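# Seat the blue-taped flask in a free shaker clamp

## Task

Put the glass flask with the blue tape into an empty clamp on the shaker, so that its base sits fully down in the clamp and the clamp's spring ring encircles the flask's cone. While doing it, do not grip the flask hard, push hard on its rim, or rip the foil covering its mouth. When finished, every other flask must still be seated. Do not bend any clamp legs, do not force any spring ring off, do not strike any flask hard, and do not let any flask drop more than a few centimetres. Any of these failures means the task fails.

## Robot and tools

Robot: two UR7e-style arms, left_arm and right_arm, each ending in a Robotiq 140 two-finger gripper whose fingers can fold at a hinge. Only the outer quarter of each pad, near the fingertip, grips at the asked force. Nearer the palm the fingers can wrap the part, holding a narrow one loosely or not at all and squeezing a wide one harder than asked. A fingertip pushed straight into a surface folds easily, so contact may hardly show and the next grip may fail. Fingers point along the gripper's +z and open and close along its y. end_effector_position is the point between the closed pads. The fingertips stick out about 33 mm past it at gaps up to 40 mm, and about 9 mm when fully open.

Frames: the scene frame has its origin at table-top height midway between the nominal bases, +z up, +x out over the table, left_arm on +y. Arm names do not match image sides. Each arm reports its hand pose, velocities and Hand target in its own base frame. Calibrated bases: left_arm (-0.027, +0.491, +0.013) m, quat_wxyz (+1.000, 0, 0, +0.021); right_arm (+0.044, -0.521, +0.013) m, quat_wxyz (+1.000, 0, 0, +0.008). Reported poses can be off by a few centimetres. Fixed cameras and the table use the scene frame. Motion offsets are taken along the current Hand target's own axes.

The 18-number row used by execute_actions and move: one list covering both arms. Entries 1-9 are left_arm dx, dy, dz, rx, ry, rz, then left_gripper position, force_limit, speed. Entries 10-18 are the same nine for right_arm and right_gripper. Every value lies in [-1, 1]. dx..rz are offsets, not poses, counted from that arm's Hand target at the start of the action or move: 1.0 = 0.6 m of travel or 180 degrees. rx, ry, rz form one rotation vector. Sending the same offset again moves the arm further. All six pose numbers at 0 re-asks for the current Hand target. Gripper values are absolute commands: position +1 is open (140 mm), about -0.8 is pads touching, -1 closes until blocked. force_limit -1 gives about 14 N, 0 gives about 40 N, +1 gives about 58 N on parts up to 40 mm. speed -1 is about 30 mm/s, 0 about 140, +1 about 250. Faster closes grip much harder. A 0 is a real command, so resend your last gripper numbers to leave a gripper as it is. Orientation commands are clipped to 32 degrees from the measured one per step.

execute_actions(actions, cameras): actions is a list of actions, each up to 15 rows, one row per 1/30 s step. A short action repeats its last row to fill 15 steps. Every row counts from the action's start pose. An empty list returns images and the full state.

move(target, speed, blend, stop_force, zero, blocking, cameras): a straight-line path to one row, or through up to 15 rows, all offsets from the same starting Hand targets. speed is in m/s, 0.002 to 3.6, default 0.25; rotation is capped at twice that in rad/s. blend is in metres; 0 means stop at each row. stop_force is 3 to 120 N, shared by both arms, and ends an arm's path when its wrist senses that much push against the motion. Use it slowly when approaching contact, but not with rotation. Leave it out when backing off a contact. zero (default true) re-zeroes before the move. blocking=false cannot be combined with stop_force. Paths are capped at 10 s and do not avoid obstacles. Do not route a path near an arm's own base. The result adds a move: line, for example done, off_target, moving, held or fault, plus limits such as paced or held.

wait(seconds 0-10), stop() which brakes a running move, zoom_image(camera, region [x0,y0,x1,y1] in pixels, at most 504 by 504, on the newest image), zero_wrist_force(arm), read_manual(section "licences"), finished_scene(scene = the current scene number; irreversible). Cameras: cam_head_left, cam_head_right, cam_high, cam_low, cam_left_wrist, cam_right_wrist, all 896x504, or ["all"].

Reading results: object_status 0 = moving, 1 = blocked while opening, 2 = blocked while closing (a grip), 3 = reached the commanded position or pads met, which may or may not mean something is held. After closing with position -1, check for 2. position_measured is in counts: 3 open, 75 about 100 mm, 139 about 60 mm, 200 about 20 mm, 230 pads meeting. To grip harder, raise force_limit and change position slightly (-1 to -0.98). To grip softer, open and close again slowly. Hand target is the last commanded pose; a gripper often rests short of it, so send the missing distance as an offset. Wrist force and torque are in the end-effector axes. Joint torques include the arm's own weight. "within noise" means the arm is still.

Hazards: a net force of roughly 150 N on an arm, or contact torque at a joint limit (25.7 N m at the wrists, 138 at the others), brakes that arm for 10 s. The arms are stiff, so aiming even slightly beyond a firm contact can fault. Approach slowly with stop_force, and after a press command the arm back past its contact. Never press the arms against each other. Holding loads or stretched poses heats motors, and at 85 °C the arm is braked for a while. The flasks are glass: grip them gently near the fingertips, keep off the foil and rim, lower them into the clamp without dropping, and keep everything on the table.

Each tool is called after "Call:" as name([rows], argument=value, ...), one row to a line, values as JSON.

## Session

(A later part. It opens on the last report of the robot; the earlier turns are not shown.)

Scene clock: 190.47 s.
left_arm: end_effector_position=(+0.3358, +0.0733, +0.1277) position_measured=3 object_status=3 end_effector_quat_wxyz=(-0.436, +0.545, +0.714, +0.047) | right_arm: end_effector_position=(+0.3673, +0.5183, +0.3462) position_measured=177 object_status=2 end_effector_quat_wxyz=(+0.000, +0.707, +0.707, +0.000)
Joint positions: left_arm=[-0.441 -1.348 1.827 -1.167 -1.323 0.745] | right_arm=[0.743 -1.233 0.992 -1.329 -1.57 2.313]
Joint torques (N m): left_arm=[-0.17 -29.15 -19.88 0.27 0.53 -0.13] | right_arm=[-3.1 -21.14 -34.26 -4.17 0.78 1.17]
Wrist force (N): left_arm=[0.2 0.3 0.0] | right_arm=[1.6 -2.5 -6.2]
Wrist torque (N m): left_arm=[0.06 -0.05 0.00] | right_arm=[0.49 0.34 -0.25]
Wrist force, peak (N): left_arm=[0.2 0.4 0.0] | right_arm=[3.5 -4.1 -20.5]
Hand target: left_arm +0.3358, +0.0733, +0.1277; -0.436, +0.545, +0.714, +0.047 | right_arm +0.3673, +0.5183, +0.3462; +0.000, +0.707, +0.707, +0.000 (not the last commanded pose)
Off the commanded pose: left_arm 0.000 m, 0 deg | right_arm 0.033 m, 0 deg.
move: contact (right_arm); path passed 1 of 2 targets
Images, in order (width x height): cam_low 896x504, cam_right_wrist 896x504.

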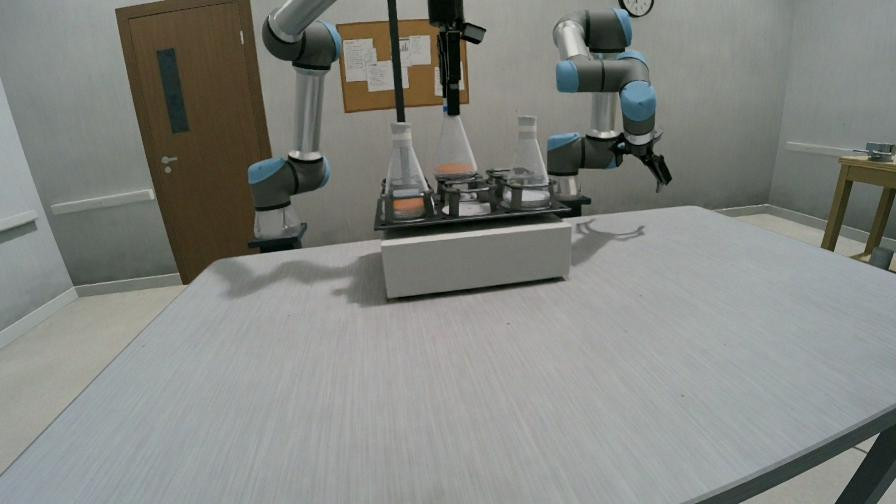

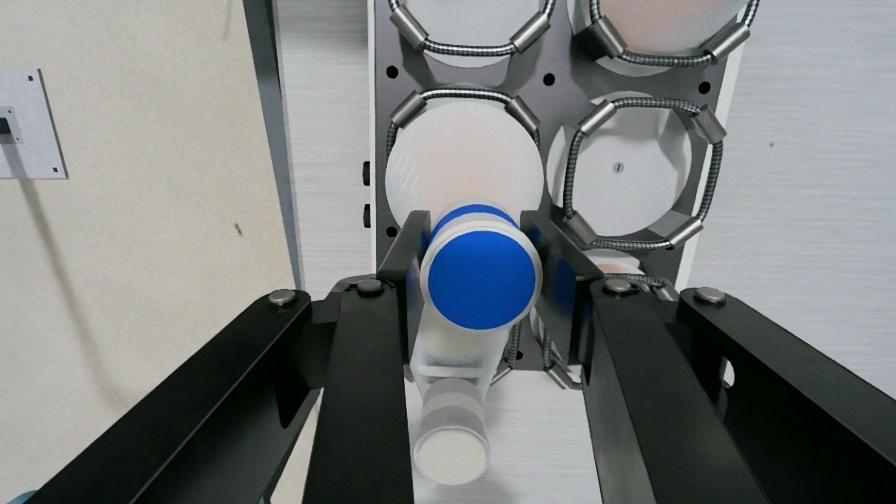

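Call:
move(target=[0,0,0,0,0,0,1,1,1,0.0012,-0.001,0.04,0,0,0,-1,-0.02,-1], speed=0.01, stop_force=55, zero=false, cameras=["cam_right_wrist","cam_low"])

Call:
zoom_image(camera="cam_low", region=[370, 70, 580, 230])

Call:
zoom_image(camera="cam_right_wrist", region=[300, 0, 750, 253])

Scene clock: 201.07 s.
left_arm: end_effector_position=(+0.3358, +0.0733, +0.1277) position_measured=3 object_status=3 end_effector_quat_wxyz=(-0.436, +0.545, +0.714, +0.047) | right_arm: end_effector_position=(+0.3670, +0.5187, +0.3368) position_measured=177 object_status=2 end_effector_quat_wxyz=(+0.000, +0.707, +0.707, +0.000)
Joint positions: left_arm=[-0.441 -1.348 1.827 -1.167 -1.323 0.745] | right_arm=[0.743 -1.239 1.024 -1.356 -1.57 2.314]
Joint torques (N m): left_arm=[0.36 -28.98 -19.87 0.15 0.64 -0.09] | right_arm=[-14.18 1.54 -18.41 -0.2 -7.2 -0.11]
Wrist force (N): left_arm=[0.0 0.0 0.0] | right_arm=[15.4 -11.8 -43.9]
Wrist torque (N m): left_arm=[0.00 -0.01 0.00] | right_arm=[0.89 0.22 -0.19]
Wrist force, peak (N): left_arm=[0.4 0.1 -0.2] | right_arm=[18.0 -12.3 -52.5]
Hand target: left_arm +0.3358, +0.0733, +0.1277; -0.436, +0.545, +0.714, +0.047 | right_arm +0.3670, +0.5187, +0.3368; +0.000, +0.707, +0.707, +0.000 (not the last commanded pose)
Off the commanded pose: left_arm 0.000 m, 0 deg | right_arm 0.015 m, 0 deg.
move: contact (right_arm)
Images, in order (width x height): cam_low 896x504, cam_right_wrist 896x504.

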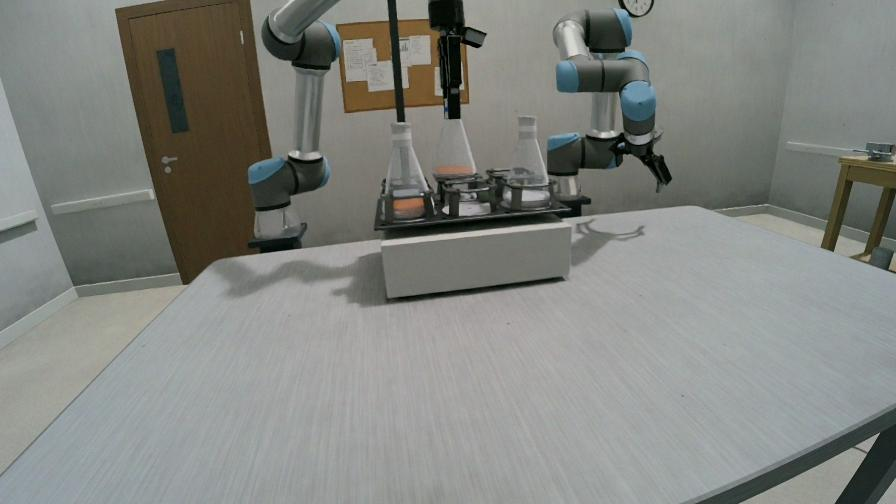

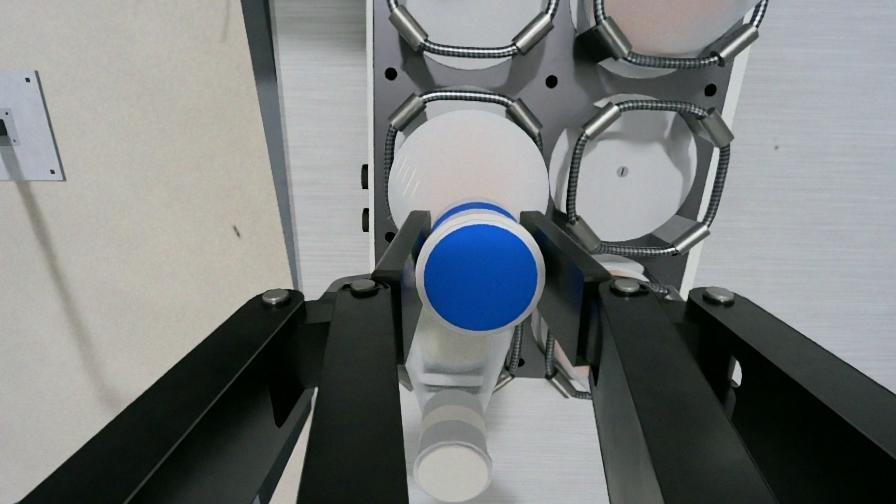

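Scaled by 2.400 from the camera's 896x504 image, which has a finer 1280x720 frame.

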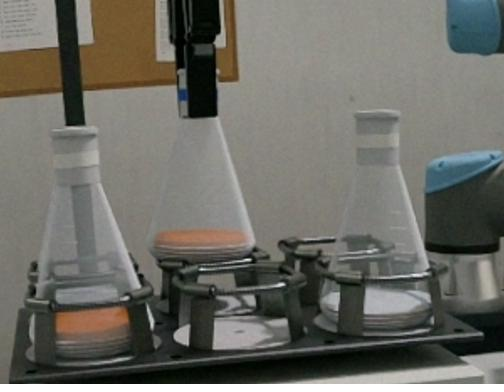

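Scaled by 1.120 from the camera's 896x504 image, which has a finer 1280x720 frame.

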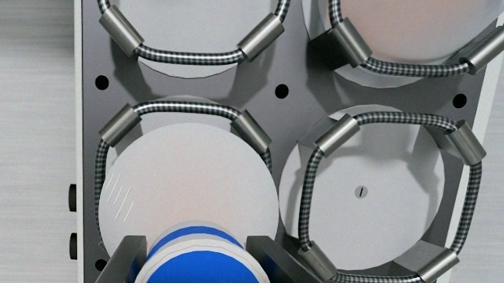

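Call:
move(target=[0,0,0,0,0,0,1,1,1,0.007,-0.003,-0.03,0,0,0,-1,-0.02,-1], speed=0.04, cameras=["cam_right_wrist","cam_low"])

Call:
zoom_image(camera="cam_low", region=[370, 70, 580, 230])

Call:
zoom_image(camera="cam_right_wrist", region=[300, 0, 750, 253])

Scene clock: 221.43 s.
left_arm: end_effector_position=(+0.3358, +0.0733, +0.1277) position_measured=3 object_status=3 end_effector_quat_wxyz=(-0.436, +0.545, +0.714, +0.047) | right_arm: end_effector_position=(+0.3652, +0.5230, +0.3547) position_measured=177 object_status=2 end_effector_quat_wxyz=(+0.000, +0.707, +0.707, +0.000)
Joint positions: left_arm=[-0.441 -1.348 1.827 -1.167 -1.323 0.745] | right_arm=[0.75 -1.22 0.951 -1.302 -1.57 2.321]
Joint torques (N m): left_arm=[-0.44 -29.37 -18.98 0.07 0.54 0.05] | right_arm=[-5.3 -49.83 -15.26 -5.09 2.82 -0.28]
Wrist force (N): left_arm=[0.0 0.0 0.0] | right_arm=[-1.3 0.5 3.9]
Wrist torque (N m): left_arm=[0.00 -0.01 0.01] | right_arm=[0.23 0.39 -0.27]
Wrist force, peak (N): left_arm=[0.1 0.5 0.0] | right_arm=[15.6 -12.1 -45.5]
Hand target: left_arm +0.3358, +0.0733, +0.1277; -0.436, +0.545, +0.714, +0.047 | right_arm +0.3652, +0.5229, +0.3548; +0.000, +0.707, +0.707, +0.000
Off the commanded pose: left_arm 0.000 m, 0 deg | right_arm 0.000 m, 0 deg.
move: done
Images, in order (width x height): cam_low 896x504, cam_right_wrist 896x504.

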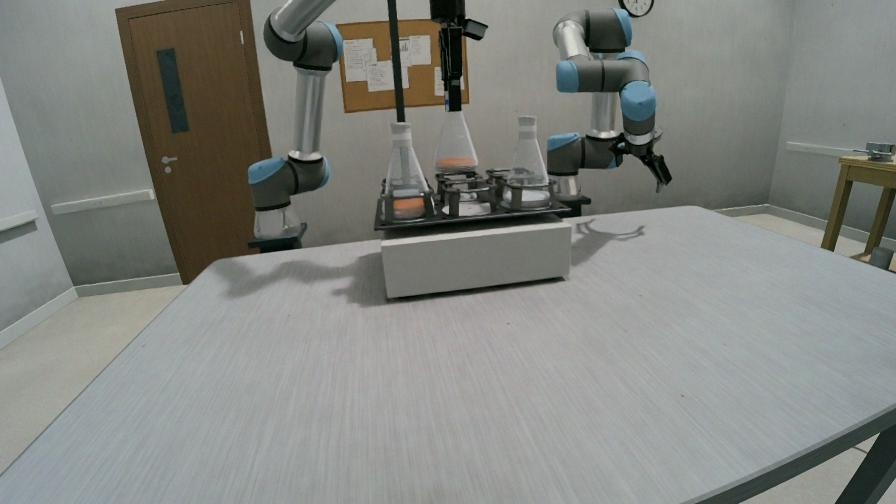

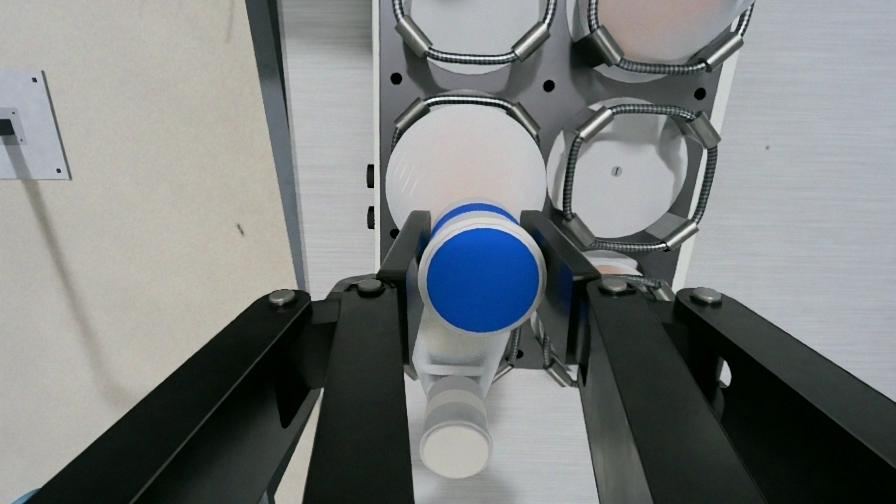

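Scaled by 2.400 from the camera's 896x504 image, which has a finer 1280x720 frame.

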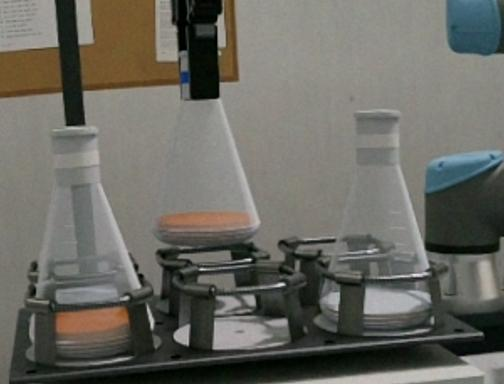

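Scaled by 1.120 from the camera's 896x504 image, which has a finer 1280x720 frame.

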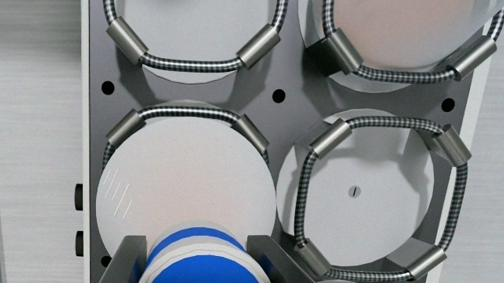

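Call:
move([
  [0,0,0,0,0,0,1,1,1,0.0092,-0.002,0.01,0,0,0,-1,-0.02,-1],
  [0,0,0,0,0,0,1,1,1,0.0092,-0.002,0.05,0,0,0,-1,-0.02,-1],
], speed=[0.03,0.012], stop_force=35, cameras=["cam_right_wrist","cam_low"])

Call:
zoom_image(camera="cam_right_wrist", region=[300, 0, 750, 253])

Call:
zoom_image(camera="cam_low", region=[370, 70, 580, 230])

Scene clock: 246.93 s.
left_arm: end_effector_position=(+0.3358, +0.0733, +0.1277) position_measured=3 object_status=3 end_effector_quat_wxyz=(-0.436, +0.545, +0.714, +0.047) | right_arm: end_effector_position=(+0.3641, +0.5284, +0.3318) position_measured=177 object_status=2 end_effector_quat_wxyz=(+0.000, +0.707, +0.707, +0.000)
Joint positions: left_arm=[-0.441 -1.348 1.827 -1.167 -1.323 0.745] | right_arm=[0.758 -1.225 1.018 -1.364 -1.57 2.329]
Joint torques (N m): left_arm=[-0.47 -28 -19.02 0.51 0.53 -0.11] | right_arm=[-2.39 -15.89 -30.18 -0.44 0.77 -1.91]
Wrist force (N): left_arm=[0.0 0.1 0.1] | right_arm=[-1.4 2.3 -16.3]
Wrist torque (N m): left_arm=[0.02 0.00 0.01] | right_arm=[0.02 0.29 -0.26]
Wrist force, peak (N): left_arm=[0.0 0.3 0.2] | right_arm=[-2.0 1.3 -33.2]
Hand target: left_arm +0.3358, +0.0733, +0.1277; -0.436, +0.545, +0.714, +0.047 | right_arm +0.3641, +0.5284, +0.3318; +0.000, +0.707, +0.707, +0.000 (not the last commanded pose)
Off the commanded pose: left_arm 0.000 m, 0 deg | right_arm 0.007 m, 0 deg.
move: contact (right_arm); path passed 1 of 2 targets
Images, in order (width x height): cam_low 896x504, cam_right_wrist 896x504.

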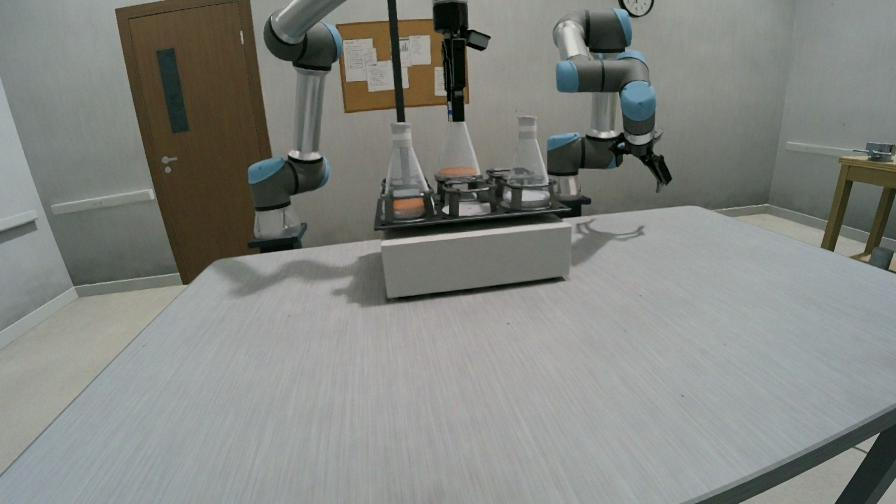

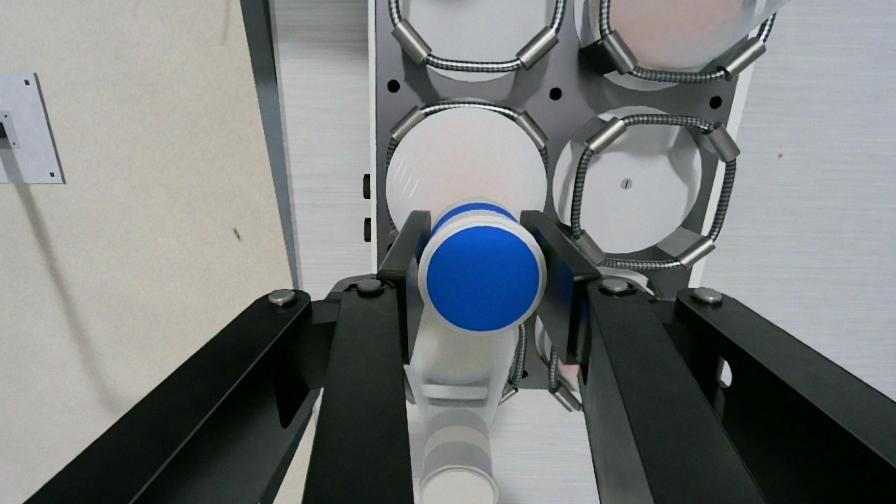

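Scaled by 1.120 from the camera's 896x504 image, which has a finer 1280x720 frame.

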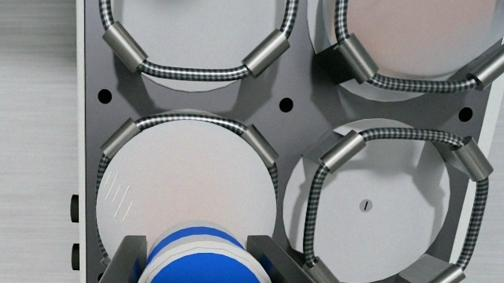

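Scaled by 2.400 from the camera's 896x504 image, which has a finer 1280x720 frame.

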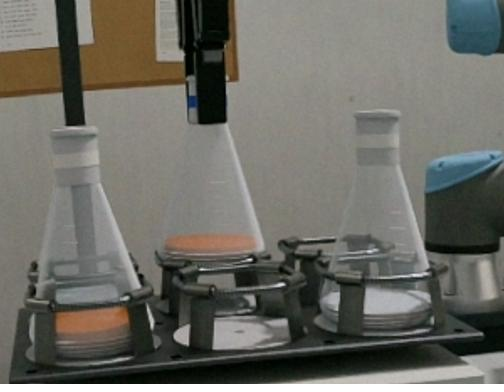

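Call:
move(target=[0,0,0,0,0,0,1,1,1,0,0,0.06,0,0,0,-1,-0.02,-1], speed=0.01, stop_force=62, zero=false, cameras=["cam_right_wrist","cam_low"])

Call:
zoom_image(camera="cam_right_wrist", region=[300, 0, 750, 253])

Call:
zoom_image(camera="cam_low", region=[370, 70, 580, 230])

Scene clock: 259.77 s.
left_arm: end_effector_position=(+0.3358, +0.0733, +0.1277) position_measured=3 object_status=3 end_effector_quat_wxyz=(-0.436, +0.545, +0.714, +0.047) | right_arm: end_effector_position=(+0.3641, +0.5284, +0.2958) position_measured=177 object_status=2 end_effector_quat_wxyz=(+0.000, +0.707, +0.707, +0.000)
Joint positions: left_arm=[-0.441 -1.348 1.827 -1.167 -1.323 0.745] | right_arm=[0.758 -1.24 1.132 -1.463 -1.57 2.329]
Joint torques (N m): left_arm=[0.57 -28.38 -18.3 0.39 0.57 -0.17] | right_arm=[4.63 -32.58 -35.53 0.18 -0.01 1.55]
Wrist force (N): left_arm=[0.0 0.1 0.0] | right_arm=[0.0 0.7 -9.6]
Wrist torque (N m): left_arm=[0.03 -0.01 0.00] | right_arm=[0.31 0.32 -0.23]
Wrist force, peak (N): left_arm=[0.1 0.1 0.5] | right_arm=[2.8 -1.9 -55.7]
Hand target: left_arm +0.3358, +0.0733, +0.1277; -0.436, +0.545, +0.714, +0.047 | right_arm +0.3641, +0.5284, +0.2958; +0.000, +0.707, +0.707, +0.000
Off the commanded pose: left_arm 0.000 m, 0 deg | right_arm 0.000 m, 0 deg.
move: done
Images, in order (width x height): cam_low 896x504, cam_right_wrist 896x504.

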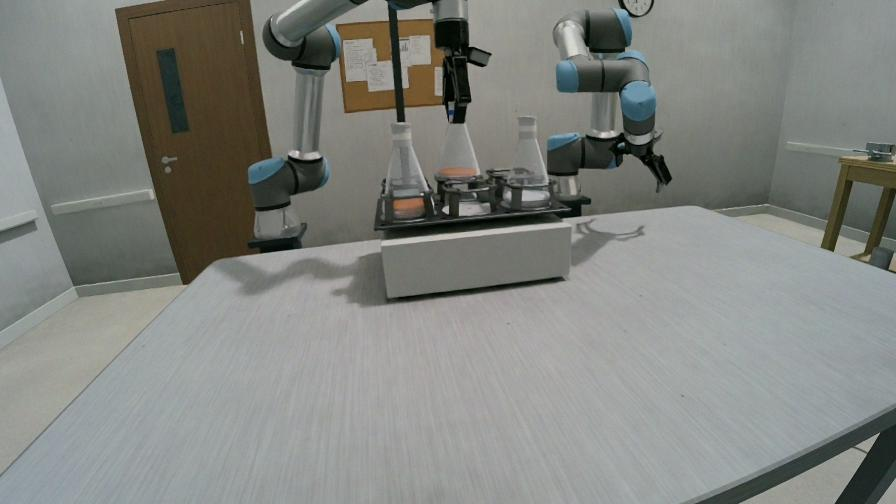

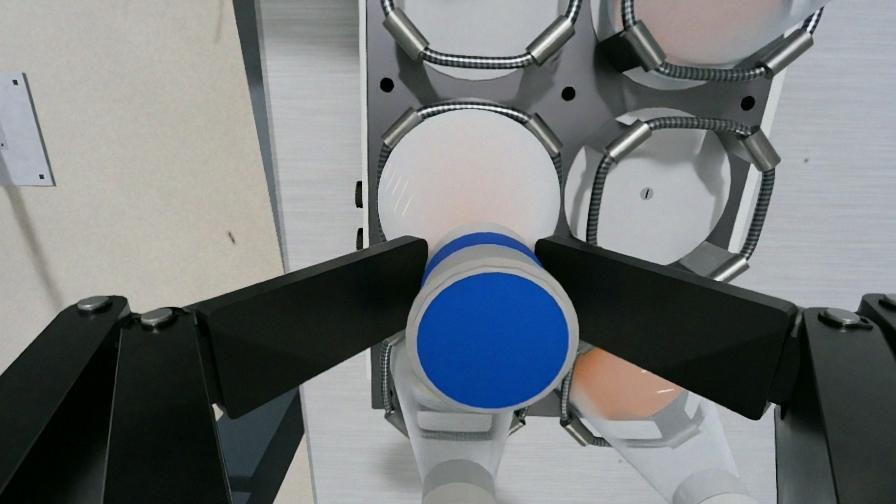

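Scaled by 1.120 from the camera's 896x504 image, which has a finer 1280x720 frame.

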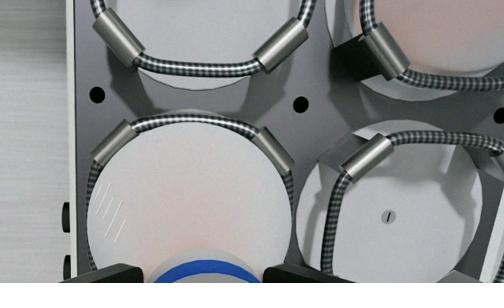

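Scaled by 2.400 from the camera's 896x504 image, which has a finer 1280x720 frame.

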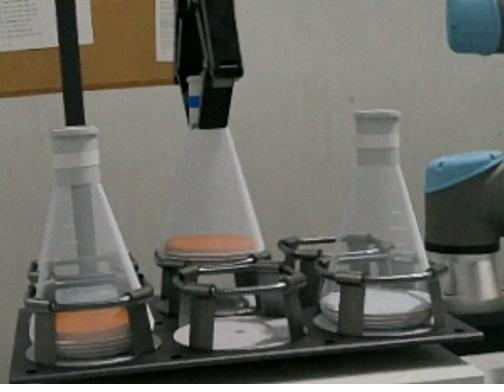

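Call:
move([
  [0,0,0,0,0,0,1,1,1,0,0,0,0,0,0,-0.4,-0.02,-1],
  [0,0,0,0,0,0,1,1,1,0,0,0,0,0,0,0.0,-0.02,-1],
  [0,0,0,0,0,0,1,1,1,0,0,-0.0633,0,0,0,0.0,-0.02,-1],
], speed=0.03, cameras=["cam_right_wrist","cam_low"])

Call:
zoom_image(camera="cam_low", region=[370, 70, 580, 230])

Scene clock: 295.37 s.
left_arm: end_effector_position=(+0.3358, +0.0733, +0.1277) position_measured=3 object_status=3 end_effector_quat_wxyz=(-0.436, +0.545, +0.714, +0.047) | right_arm: end_effector_position=(+0.3641, +0.5284, +0.3338) position_measured=129 object_status=3 end_effector_quat_wxyz=(+0.000, +0.707, +0.707, +0.000) end_effector_velocity=(+0.001, +0.000, -0.002) end_effector_angular_velocity=(-0.001, -0.001, -0.001)
Joint positions: left_arm=[-0.441 -1.348 1.827 -1.167 -1.323 0.745] | right_arm=[0.758 -1.224 1.011 -1.359 -1.57 2.329]
Joint velocities: left_arm=[within noise] | right_arm=[-0.001 0.001 0.005 -0.005 -0.001 0]
Joint torques (N m): left_arm=[0.36 -27.26 -18.68 0.2 0.67 -0.27] | right_arm=[-4.86 -34.63 -15.72 -5.18 1.1 -1.81]
Wrist force (N): left_arm=[0.3 0.1 0.0] | right_arm=[-1.5 0.8 0.5]
Wrist torque (N m): left_arm=[0.02 -0.06 0.00] | right_arm=[0.31 0.39 -0.28]
Wrist force, peak (N): left_arm=[0.4 0.3 0.0] | right_arm=[0.0 0.6 -10.2]
Hand target: left_arm +0.3358, +0.0733, +0.1277; -0.436, +0.545, +0.714, +0.047 | right_arm +0.3641, +0.5284, +0.3337; +0.000, +0.707, +0.707, +0.000
Off the commanded pose: left_arm 0.000 m, 0 deg | right_arm 0.000 m, 0 deg.
move: done
Images, in order (width x height): cam_low 896x504, cam_right_wrist 896x504.

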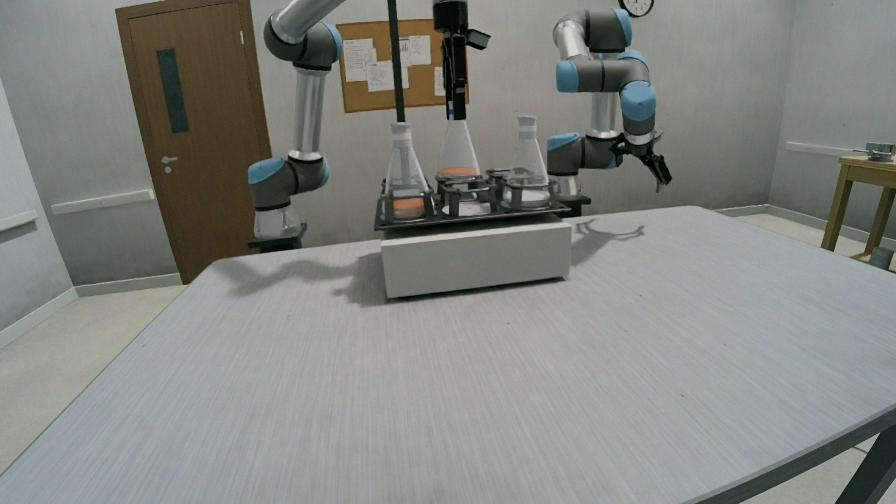

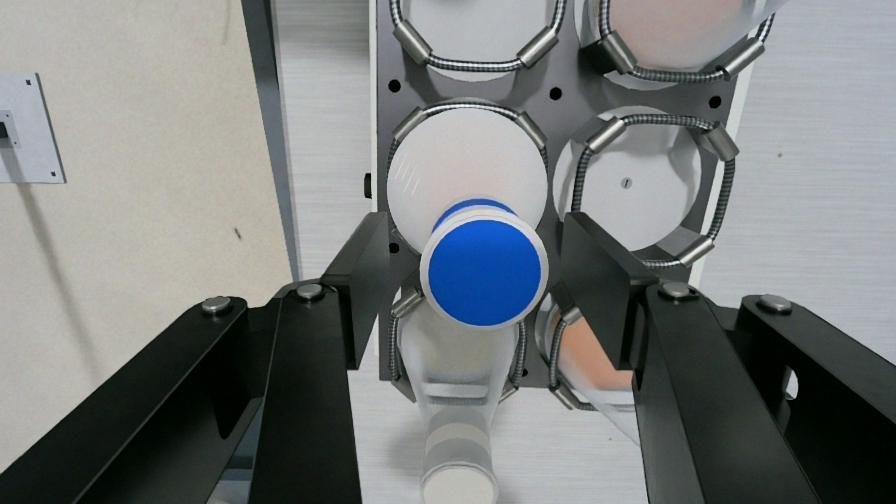

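Scaled by 2.400 from the camera's 896x504 image, which has a finer 1280x720 frame.

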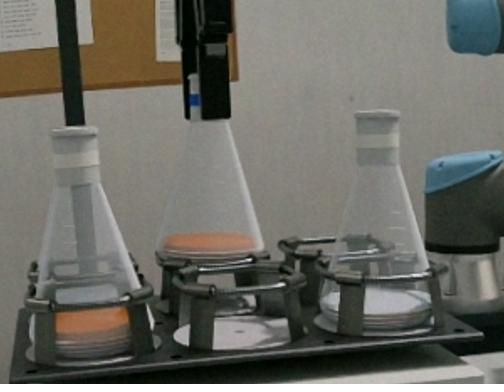

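Call:
move([
  [0,0,0,0,0,0,1,1,1,0,0.004,-0.002,0,0,0,0.0,-0.02,-1],
  [0,0,0,0,0,0,1,1,1,0,0.004,-0.002,0,0,0,-1,0,-1],
], speed=0.03)

Call:
move([
  [0,0,0,0,0,0,1,1,1,0,0,0.004,0,0,0,-1,0,-1],
  [0,0,0,0,0,0,1,1,1,0.0275,0,0.008,0,-0.028,0,-1,0,-1],
  [0,0,0,0,0,0,1,1,1,0,0,0.011,0,0,0,-1,0,-1],
  [0,0,0,0,0,0,1,1,1,-0.0275,0,0.013,0,0.028,0,-1,0,-1],
  [0,0,0,0,0,0,1,1,1,0,0,0.015,0,0,0,-1,0,-1],
], speed=0.02, stop_force=60, cameras=["cam_right_wrist","cam_low"])

Call:
zoom_image(camera="cam_low", region=[370, 70, 580, 230])

Scene clock: 312.03 s.
left_arm: end_effector_position=(+0.3358, +0.0733, +0.1277) position_measured=3 object_status=3 end_effector_quat_wxyz=(-0.436, +0.545, +0.714, +0.047) | right_arm: end_effector_position=(+0.3665, +0.5284, +0.3349) position_measured=179 object_status=0 end_effector_quat_wxyz=(+0.000, +0.707, +0.707, +0.000)
Joint positions: left_arm=[-0.441 -1.348 1.827 -1.167 -1.323 0.745] | right_arm=[0.755 -1.219 1.002 -1.354 -1.57 2.326]
Joint torques (N m): left_arm=[0.56 -27.68 -18.75 0.19 0.76 -0.04] | right_arm=[3.68 -48.55 -18.21 -4.82 1.52 1.97]
Wrist force (N): left_arm=[0.2 0.1 0.2] | right_arm=[-1.8 -3.3 0.3]
Wrist torque (N m): left_arm=[0.03 -0.04 0.00] | right_arm=[0.87 0.32 -0.12]
Wrist force, peak (N): left_arm=[-0.1 0.5 0.0] | right_arm=[-1.7 -3.5 -0.1]
Hand target: left_arm +0.3358, +0.0733, +0.1277; -0.436, +0.545, +0.714, +0.047 | right_arm +0.3665, +0.5284, +0.3349; +0.000, +0.707, +0.707, +0.000
Off the commanded pose: left_arm 0.000 m, 0 deg | right_arm 0.000 m, 0 deg.
move: done

Scene clock: 318.93 s.
left_arm: end_effector_position=(+0.3358, +0.0733, +0.1277) position_measured=3 object_status=3 end_effector_quat_wxyz=(-0.436, +0.545, +0.714, +0.047) | right_arm: end_effector_position=(+0.3666, +0.5183, +0.3277) position_measured=179 object_status=2 end_effector_quat_wxyz=(-0.020, +0.707, +0.707, +0.020)
Joint positions: left_arm=[-0.441 -1.348 1.827 -1.167 -1.323 0.745] | right_arm=[0.722 -1.286 1.122 -1.445 -1.528 2.294]
Joint torques (N m): left_arm=[-0.51 -26.82 -19.32 0.35 0.63 -0.11] | right_arm=[-5.65 15.63 -5.99 5.97 -9.22 1.84]
Wrist force (N): left_arm=[0.0 0.2 0.3] | right_arm=[19.2 -13.4 -65.9]
Wrist torque (N m): left_arm=[0.02 0.00 0.00] | right_arm=[1.01 0.38 -0.05]
Wrist force, peak (N): left_arm=[0.4 0.2 0.2] | right_arm=[27.4 -12.0 -68.5]
Hand target: left_arm +0.3358, +0.0733, +0.1277; -0.436, +0.545, +0.714, +0.047 | right_arm +0.3666, +0.5182, +0.3277; -0.020, +0.707, +0.707, +0.020 (not the last commanded pose)
Off the commanded pose: left_arm 0.000 m, 0 deg | right_arm 0.010 m, 3 deg.
move: contact (right_arm); path passed 3 of 5 targets
Images, in order (width x height): cam_low 896x504, cam_right_wrist 896x504.

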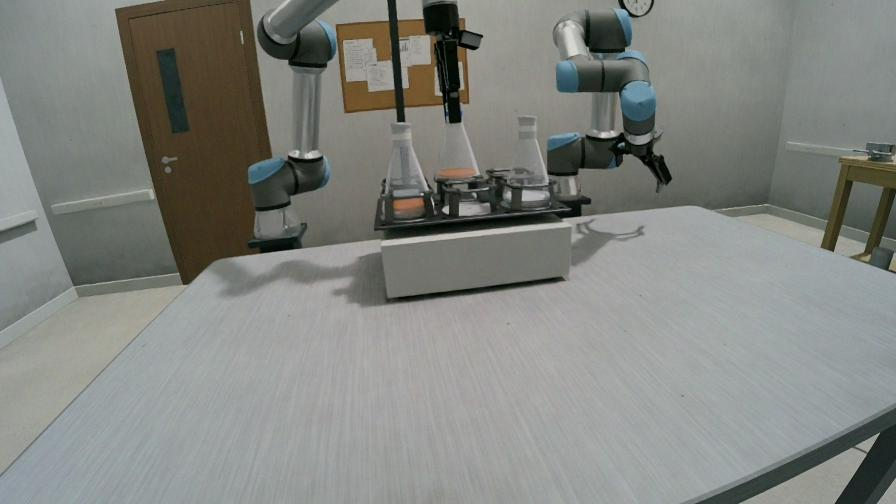

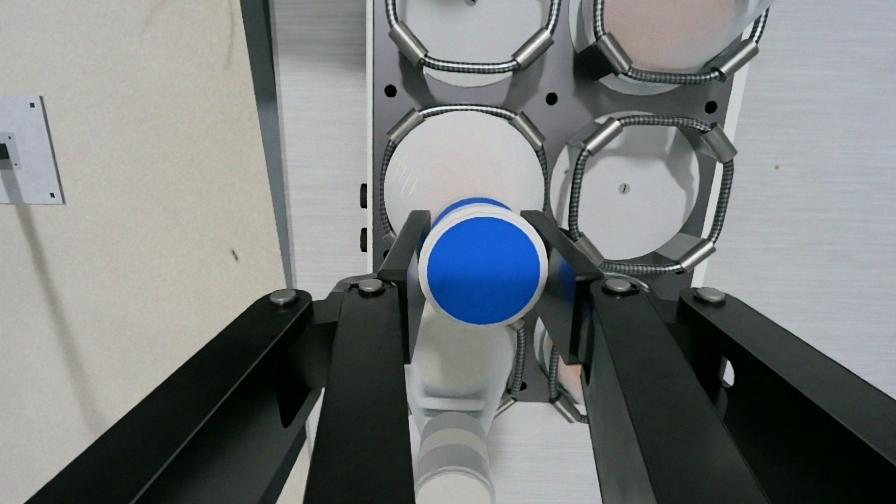

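Scaled by 2.400 from the camera's 896x504 image, which has a finer 1280x720 frame.

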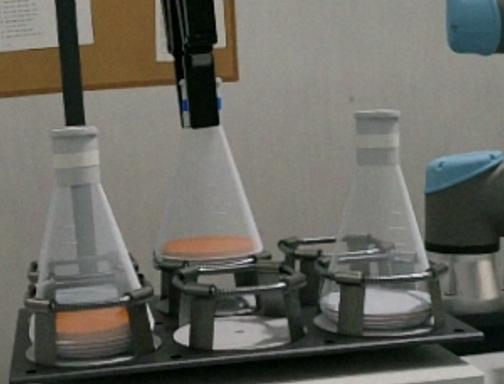

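Call:
move([
  [0,0,0,0,0,0,1,1,1,0.02,-0.001,0.0025,0,-0.0183,0,-1,0,-1],
  [0,0,0,0,0,0,1,1,1,0.0475,-0.001,0.007,0,-0.0463,0,-1,0,-1],
  [0,0,0,0,0,0,1,1,1,0.02,-0.001,0.01,0,-0.0183,0,-1,0,-1],
], speed=0.02, stop_force=75, zero=false, cameras=["cam_right_wrist","cam_low"])

Call:
zoom_image(camera="cam_low", region=[370, 70, 580, 230])

Scene clock: 338.00 s.
left_arm: end_effector_position=(+0.3358, +0.0733, +0.1277) position_measured=3 object_status=3 end_effector_quat_wxyz=(-0.436, +0.545, +0.714, +0.047) | right_arm: end_effector_position=(+0.3661, +0.5326, +0.3229) position_measured=179 object_status=2 end_effector_quat_wxyz=(-0.002, +0.707, +0.707, +0.002)
Joint positions: left_arm=[-0.441 -1.348 1.827 -1.167 -1.323 0.745] | right_arm=[0.759 -1.222 1.038 -1.392 -1.567 2.33]
Joint torques (N m): left_arm=[-0.84 -27.14 -18.46 0.25 0.97 -0.17] | right_arm=[-8.79 11.76 -6.22 7.48 -9.24 2.04]
Wrist force (N): left_arm=[0.0 0.1 0.0] | right_arm=[27.7 -13.9 -64.6]
Wrist torque (N m): left_arm=[0.01 -0.02 0.01] | right_arm=[0.72 0.10 0.00]
Wrist force, peak (N): left_arm=[0.2 0.4 0.2] | right_arm=[30.9 -13.2 -71.2]
Hand target: left_arm +0.3358, +0.0733, +0.1277; -0.436, +0.545, +0.714, +0.047 | right_arm +0.3660, +0.5305, +0.3224; +0.000, +0.707, +0.707, +0.000
Off the commanded pose: left_arm 0.000 m, 0 deg | right_arm 0.002 m, 0 deg.
move: done
Images, in order (width x height): cam_low 896x504, cam_right_wrist 896x504.

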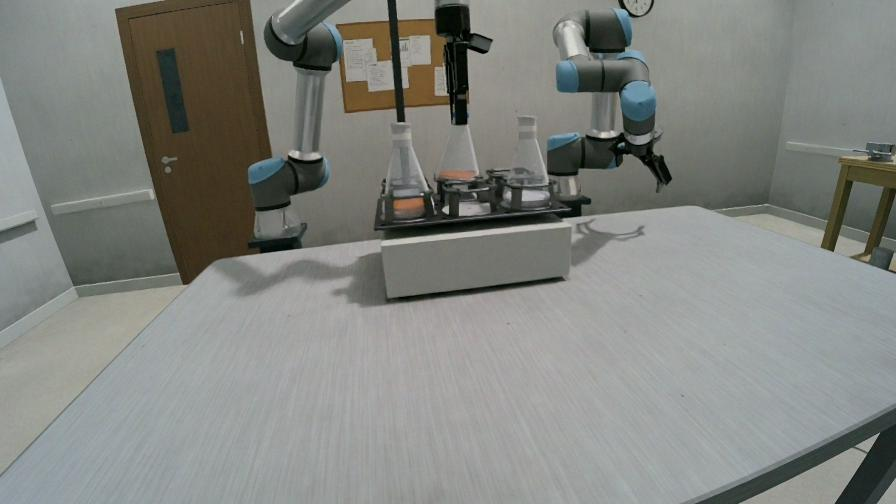

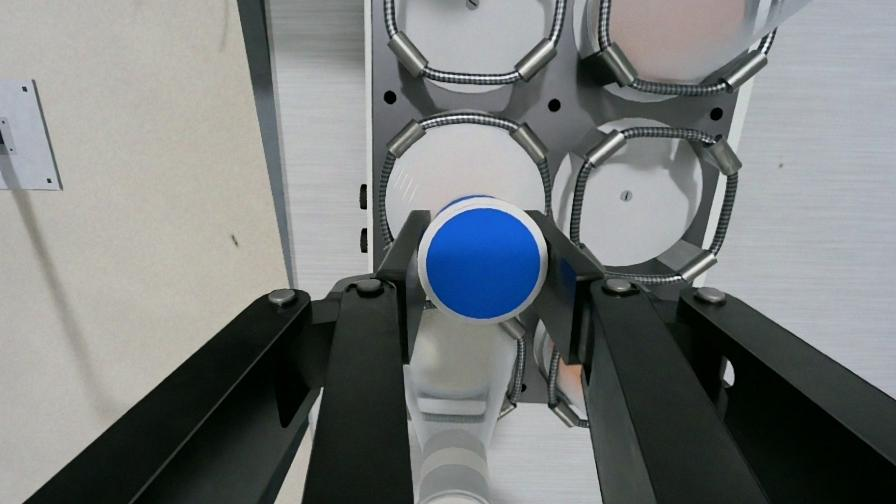

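Scaled by 2.400 from the camera's 896x504 image, which has a finer 1280x720 frame.

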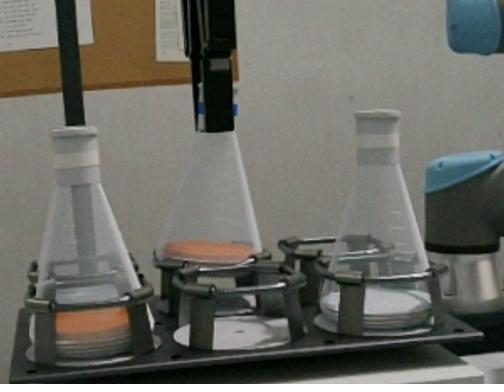

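Call:
move([
  [0,0,0,0,0,0,1,1,1,0.006,-0.0025,0,0,0,0,-1,0,-1],
  [0,0,0,0,0,0,1,1,1,0.006,-0.0025,0.004,0,0,0,-1,0,-1],
  [0,0,0,0,0,0,1,1,1,-0.0215,-0.0025,0.007,0,0.028,0,-1,0,-1],
  [0,0,0,0,0,0,1,1,1,0.006,-0.0025,0.01,0,0,0,-1,0,-1],
  [0,0,0,0,0,0,1,1,1,0.0335,-0.0025,0.013,0,-0.028,0,-1,0,-1],
  [0,0,0,0,0,0,1,1,1,0.006,-0.0025,0.015,0,0,0,-1,0,-1],
], speed=0.02, stop_force=78, zero=false, cameras=["cam_right_wrist","cam_low"])

Call:
zoom_image(camera="cam_low", region=[370, 70, 580, 230])

Scene clock: 356.20 s.
left_arm: end_effector_position=(+0.3358, +0.0733, +0.1277) position_measured=3 object_status=3 end_effector_quat_wxyz=(-0.436, +0.545, +0.714, +0.047) | right_arm: end_effector_position=(+0.3645, +0.5341, +0.3134) position_measured=179 object_status=2 end_effector_quat_wxyz=(+0.000, +0.707, +0.707, +0.000)
Joint positions: left_arm=[-0.441 -1.348 1.827 -1.167 -1.323 0.745] | right_arm=[0.765 -1.22 1.059 -1.409 -1.571 2.335]
Joint torques (N m): left_arm=[0.06 -26.56 -18.16 0.42 0.82 -0.09] | right_arm=[6.54 -28 -38.44 2.11 -3.47 1.66]
Wrist force (N): left_arm=[0.0 0.2 0.2] | right_arm=[6.8 4.1 6.1]
Wrist torque (N m): left_arm=[0.04 -0.01 0.00] | right_arm=[-0.40 0.90 -0.18]
Wrist force, peak (N): left_arm=[-0.2 0.3 0.4] | right_arm=[32.4 -14.3 -70.8]
Hand target: left_arm +0.3358, +0.0733, +0.1277; -0.436, +0.545, +0.714, +0.047 | right_arm +0.3645, +0.5341, +0.3134; +0.000, +0.707, +0.707, +0.000
Off the commanded pose: left_arm 0.000 m, 0 deg | right_arm 0.000 m, 0 deg.
move: done
Images, in order (width x height): cam_low 896x504, cam_right_wrist 896x504.

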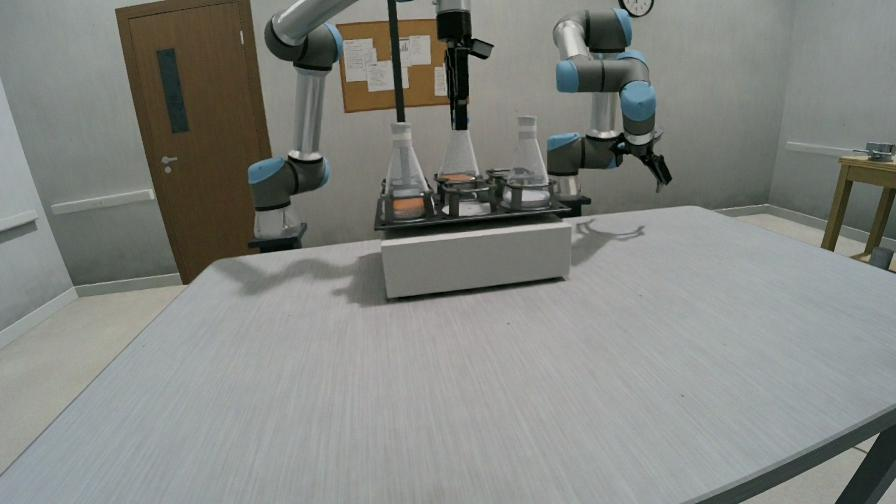

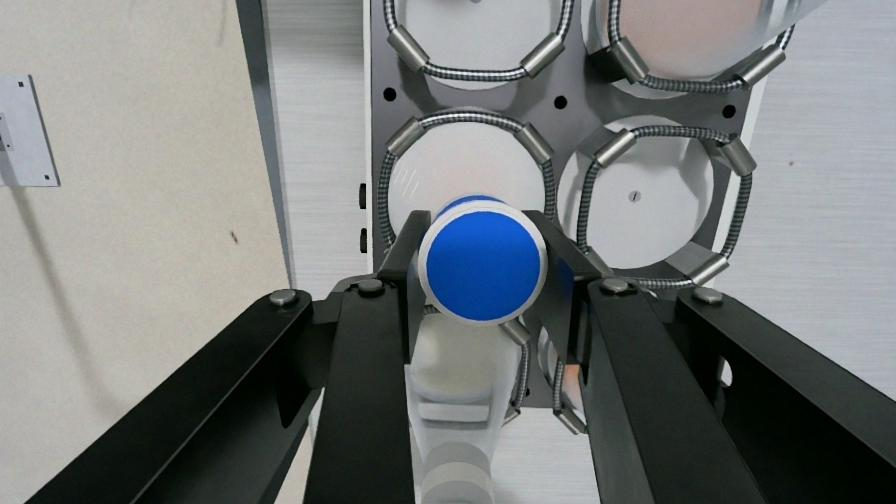

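Scaled by 2.400 from the camera's 896x504 image, which has a finer 1280x720 frame.

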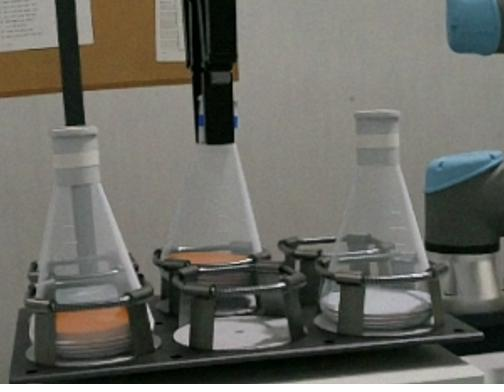

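Through the ring. Push down to disc.

Call:
move(target=[0,0,0,0,0,0,1,1,1,0,0,0.05,0,0,0,-1,0,-1], speed=0.012, stop_force=35, zero=false, cameras=["cam_right_wrist","cam_low"])

Call:
zoom_image(camera="cam_low", region=[370, 70, 580, 230])

Scene clock: 366.07 s.
left_arm: end_effector_position=(+0.3358, +0.0733, +0.1277) position_measured=3 object_status=3 end_effector_quat_wxyz=(-0.436, +0.545, +0.714, +0.047) | right_arm: end_effector_position=(+0.3645, +0.5341, +0.2966) position_measured=179 object_status=2 end_effector_quat_wxyz=(+0.000, +0.707, +0.707, +0.000)
Joint positions: left_arm=[-0.441 -1.348 1.827 -1.167 -1.323 0.745] | right_arm=[0.765 -1.227 1.111 -1.456 -1.572 2.335]
Joint torques (N m): left_arm=[-0.21 -26.61 -18.59 0.48 0.96 -0.39] | right_arm=[1.7 -8.61 -26.81 -0.16 -1.36 0.82]
Wrist force (N): left_arm=[0.1 0.1 0.1] | right_arm=[-6.5 -1.4 -27.3]
Wrist torque (N m): left_arm=[0.02 -0.02 0.01] | right_arm=[0.53 0.66 -0.16]
Wrist force, peak (N): left_arm=[0.1 0.1 0.5] | right_arm=[-9.1 -3.1 -42.8]
Hand target: left_arm +0.3358, +0.0733, +0.1277; -0.436, +0.545, +0.714, +0.047 | right_arm +0.3645, +0.5341, +0.2966; +0.000, +0.707, +0.707, +0.000 (not the last commanded pose)
Off the commanded pose: left_arm 0.000 m, 0 deg | right_arm 0.013 m, 0 deg.
move: contact (right_arm)
Images, in order (width x height): cam_low 896x504, cam_right_wrist 896x504.

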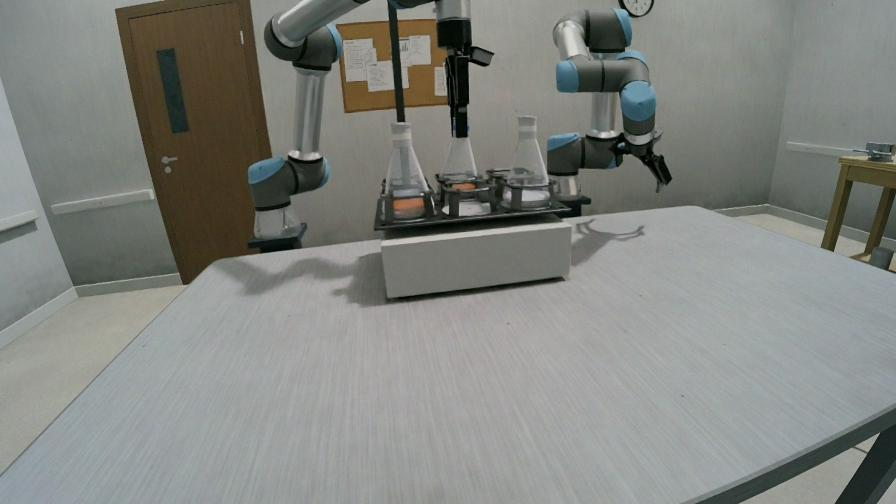

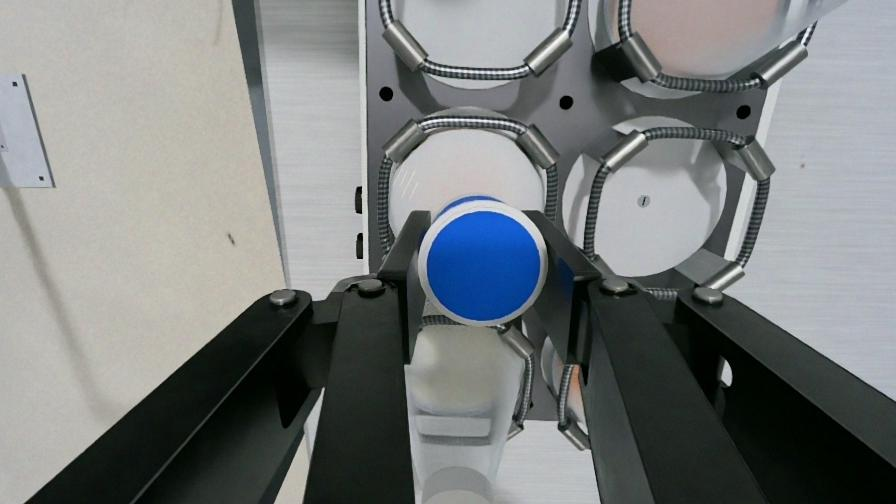

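Scaled by 2.400 from the camera's 896x504 image, which has a finer 1280x720 frame.

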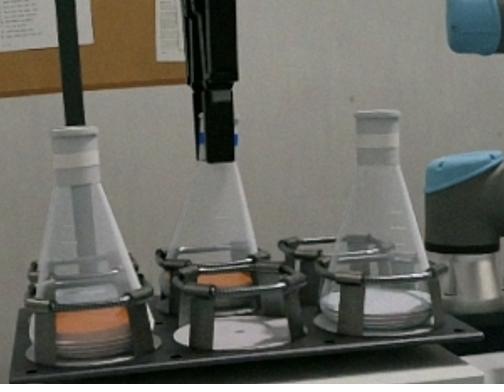

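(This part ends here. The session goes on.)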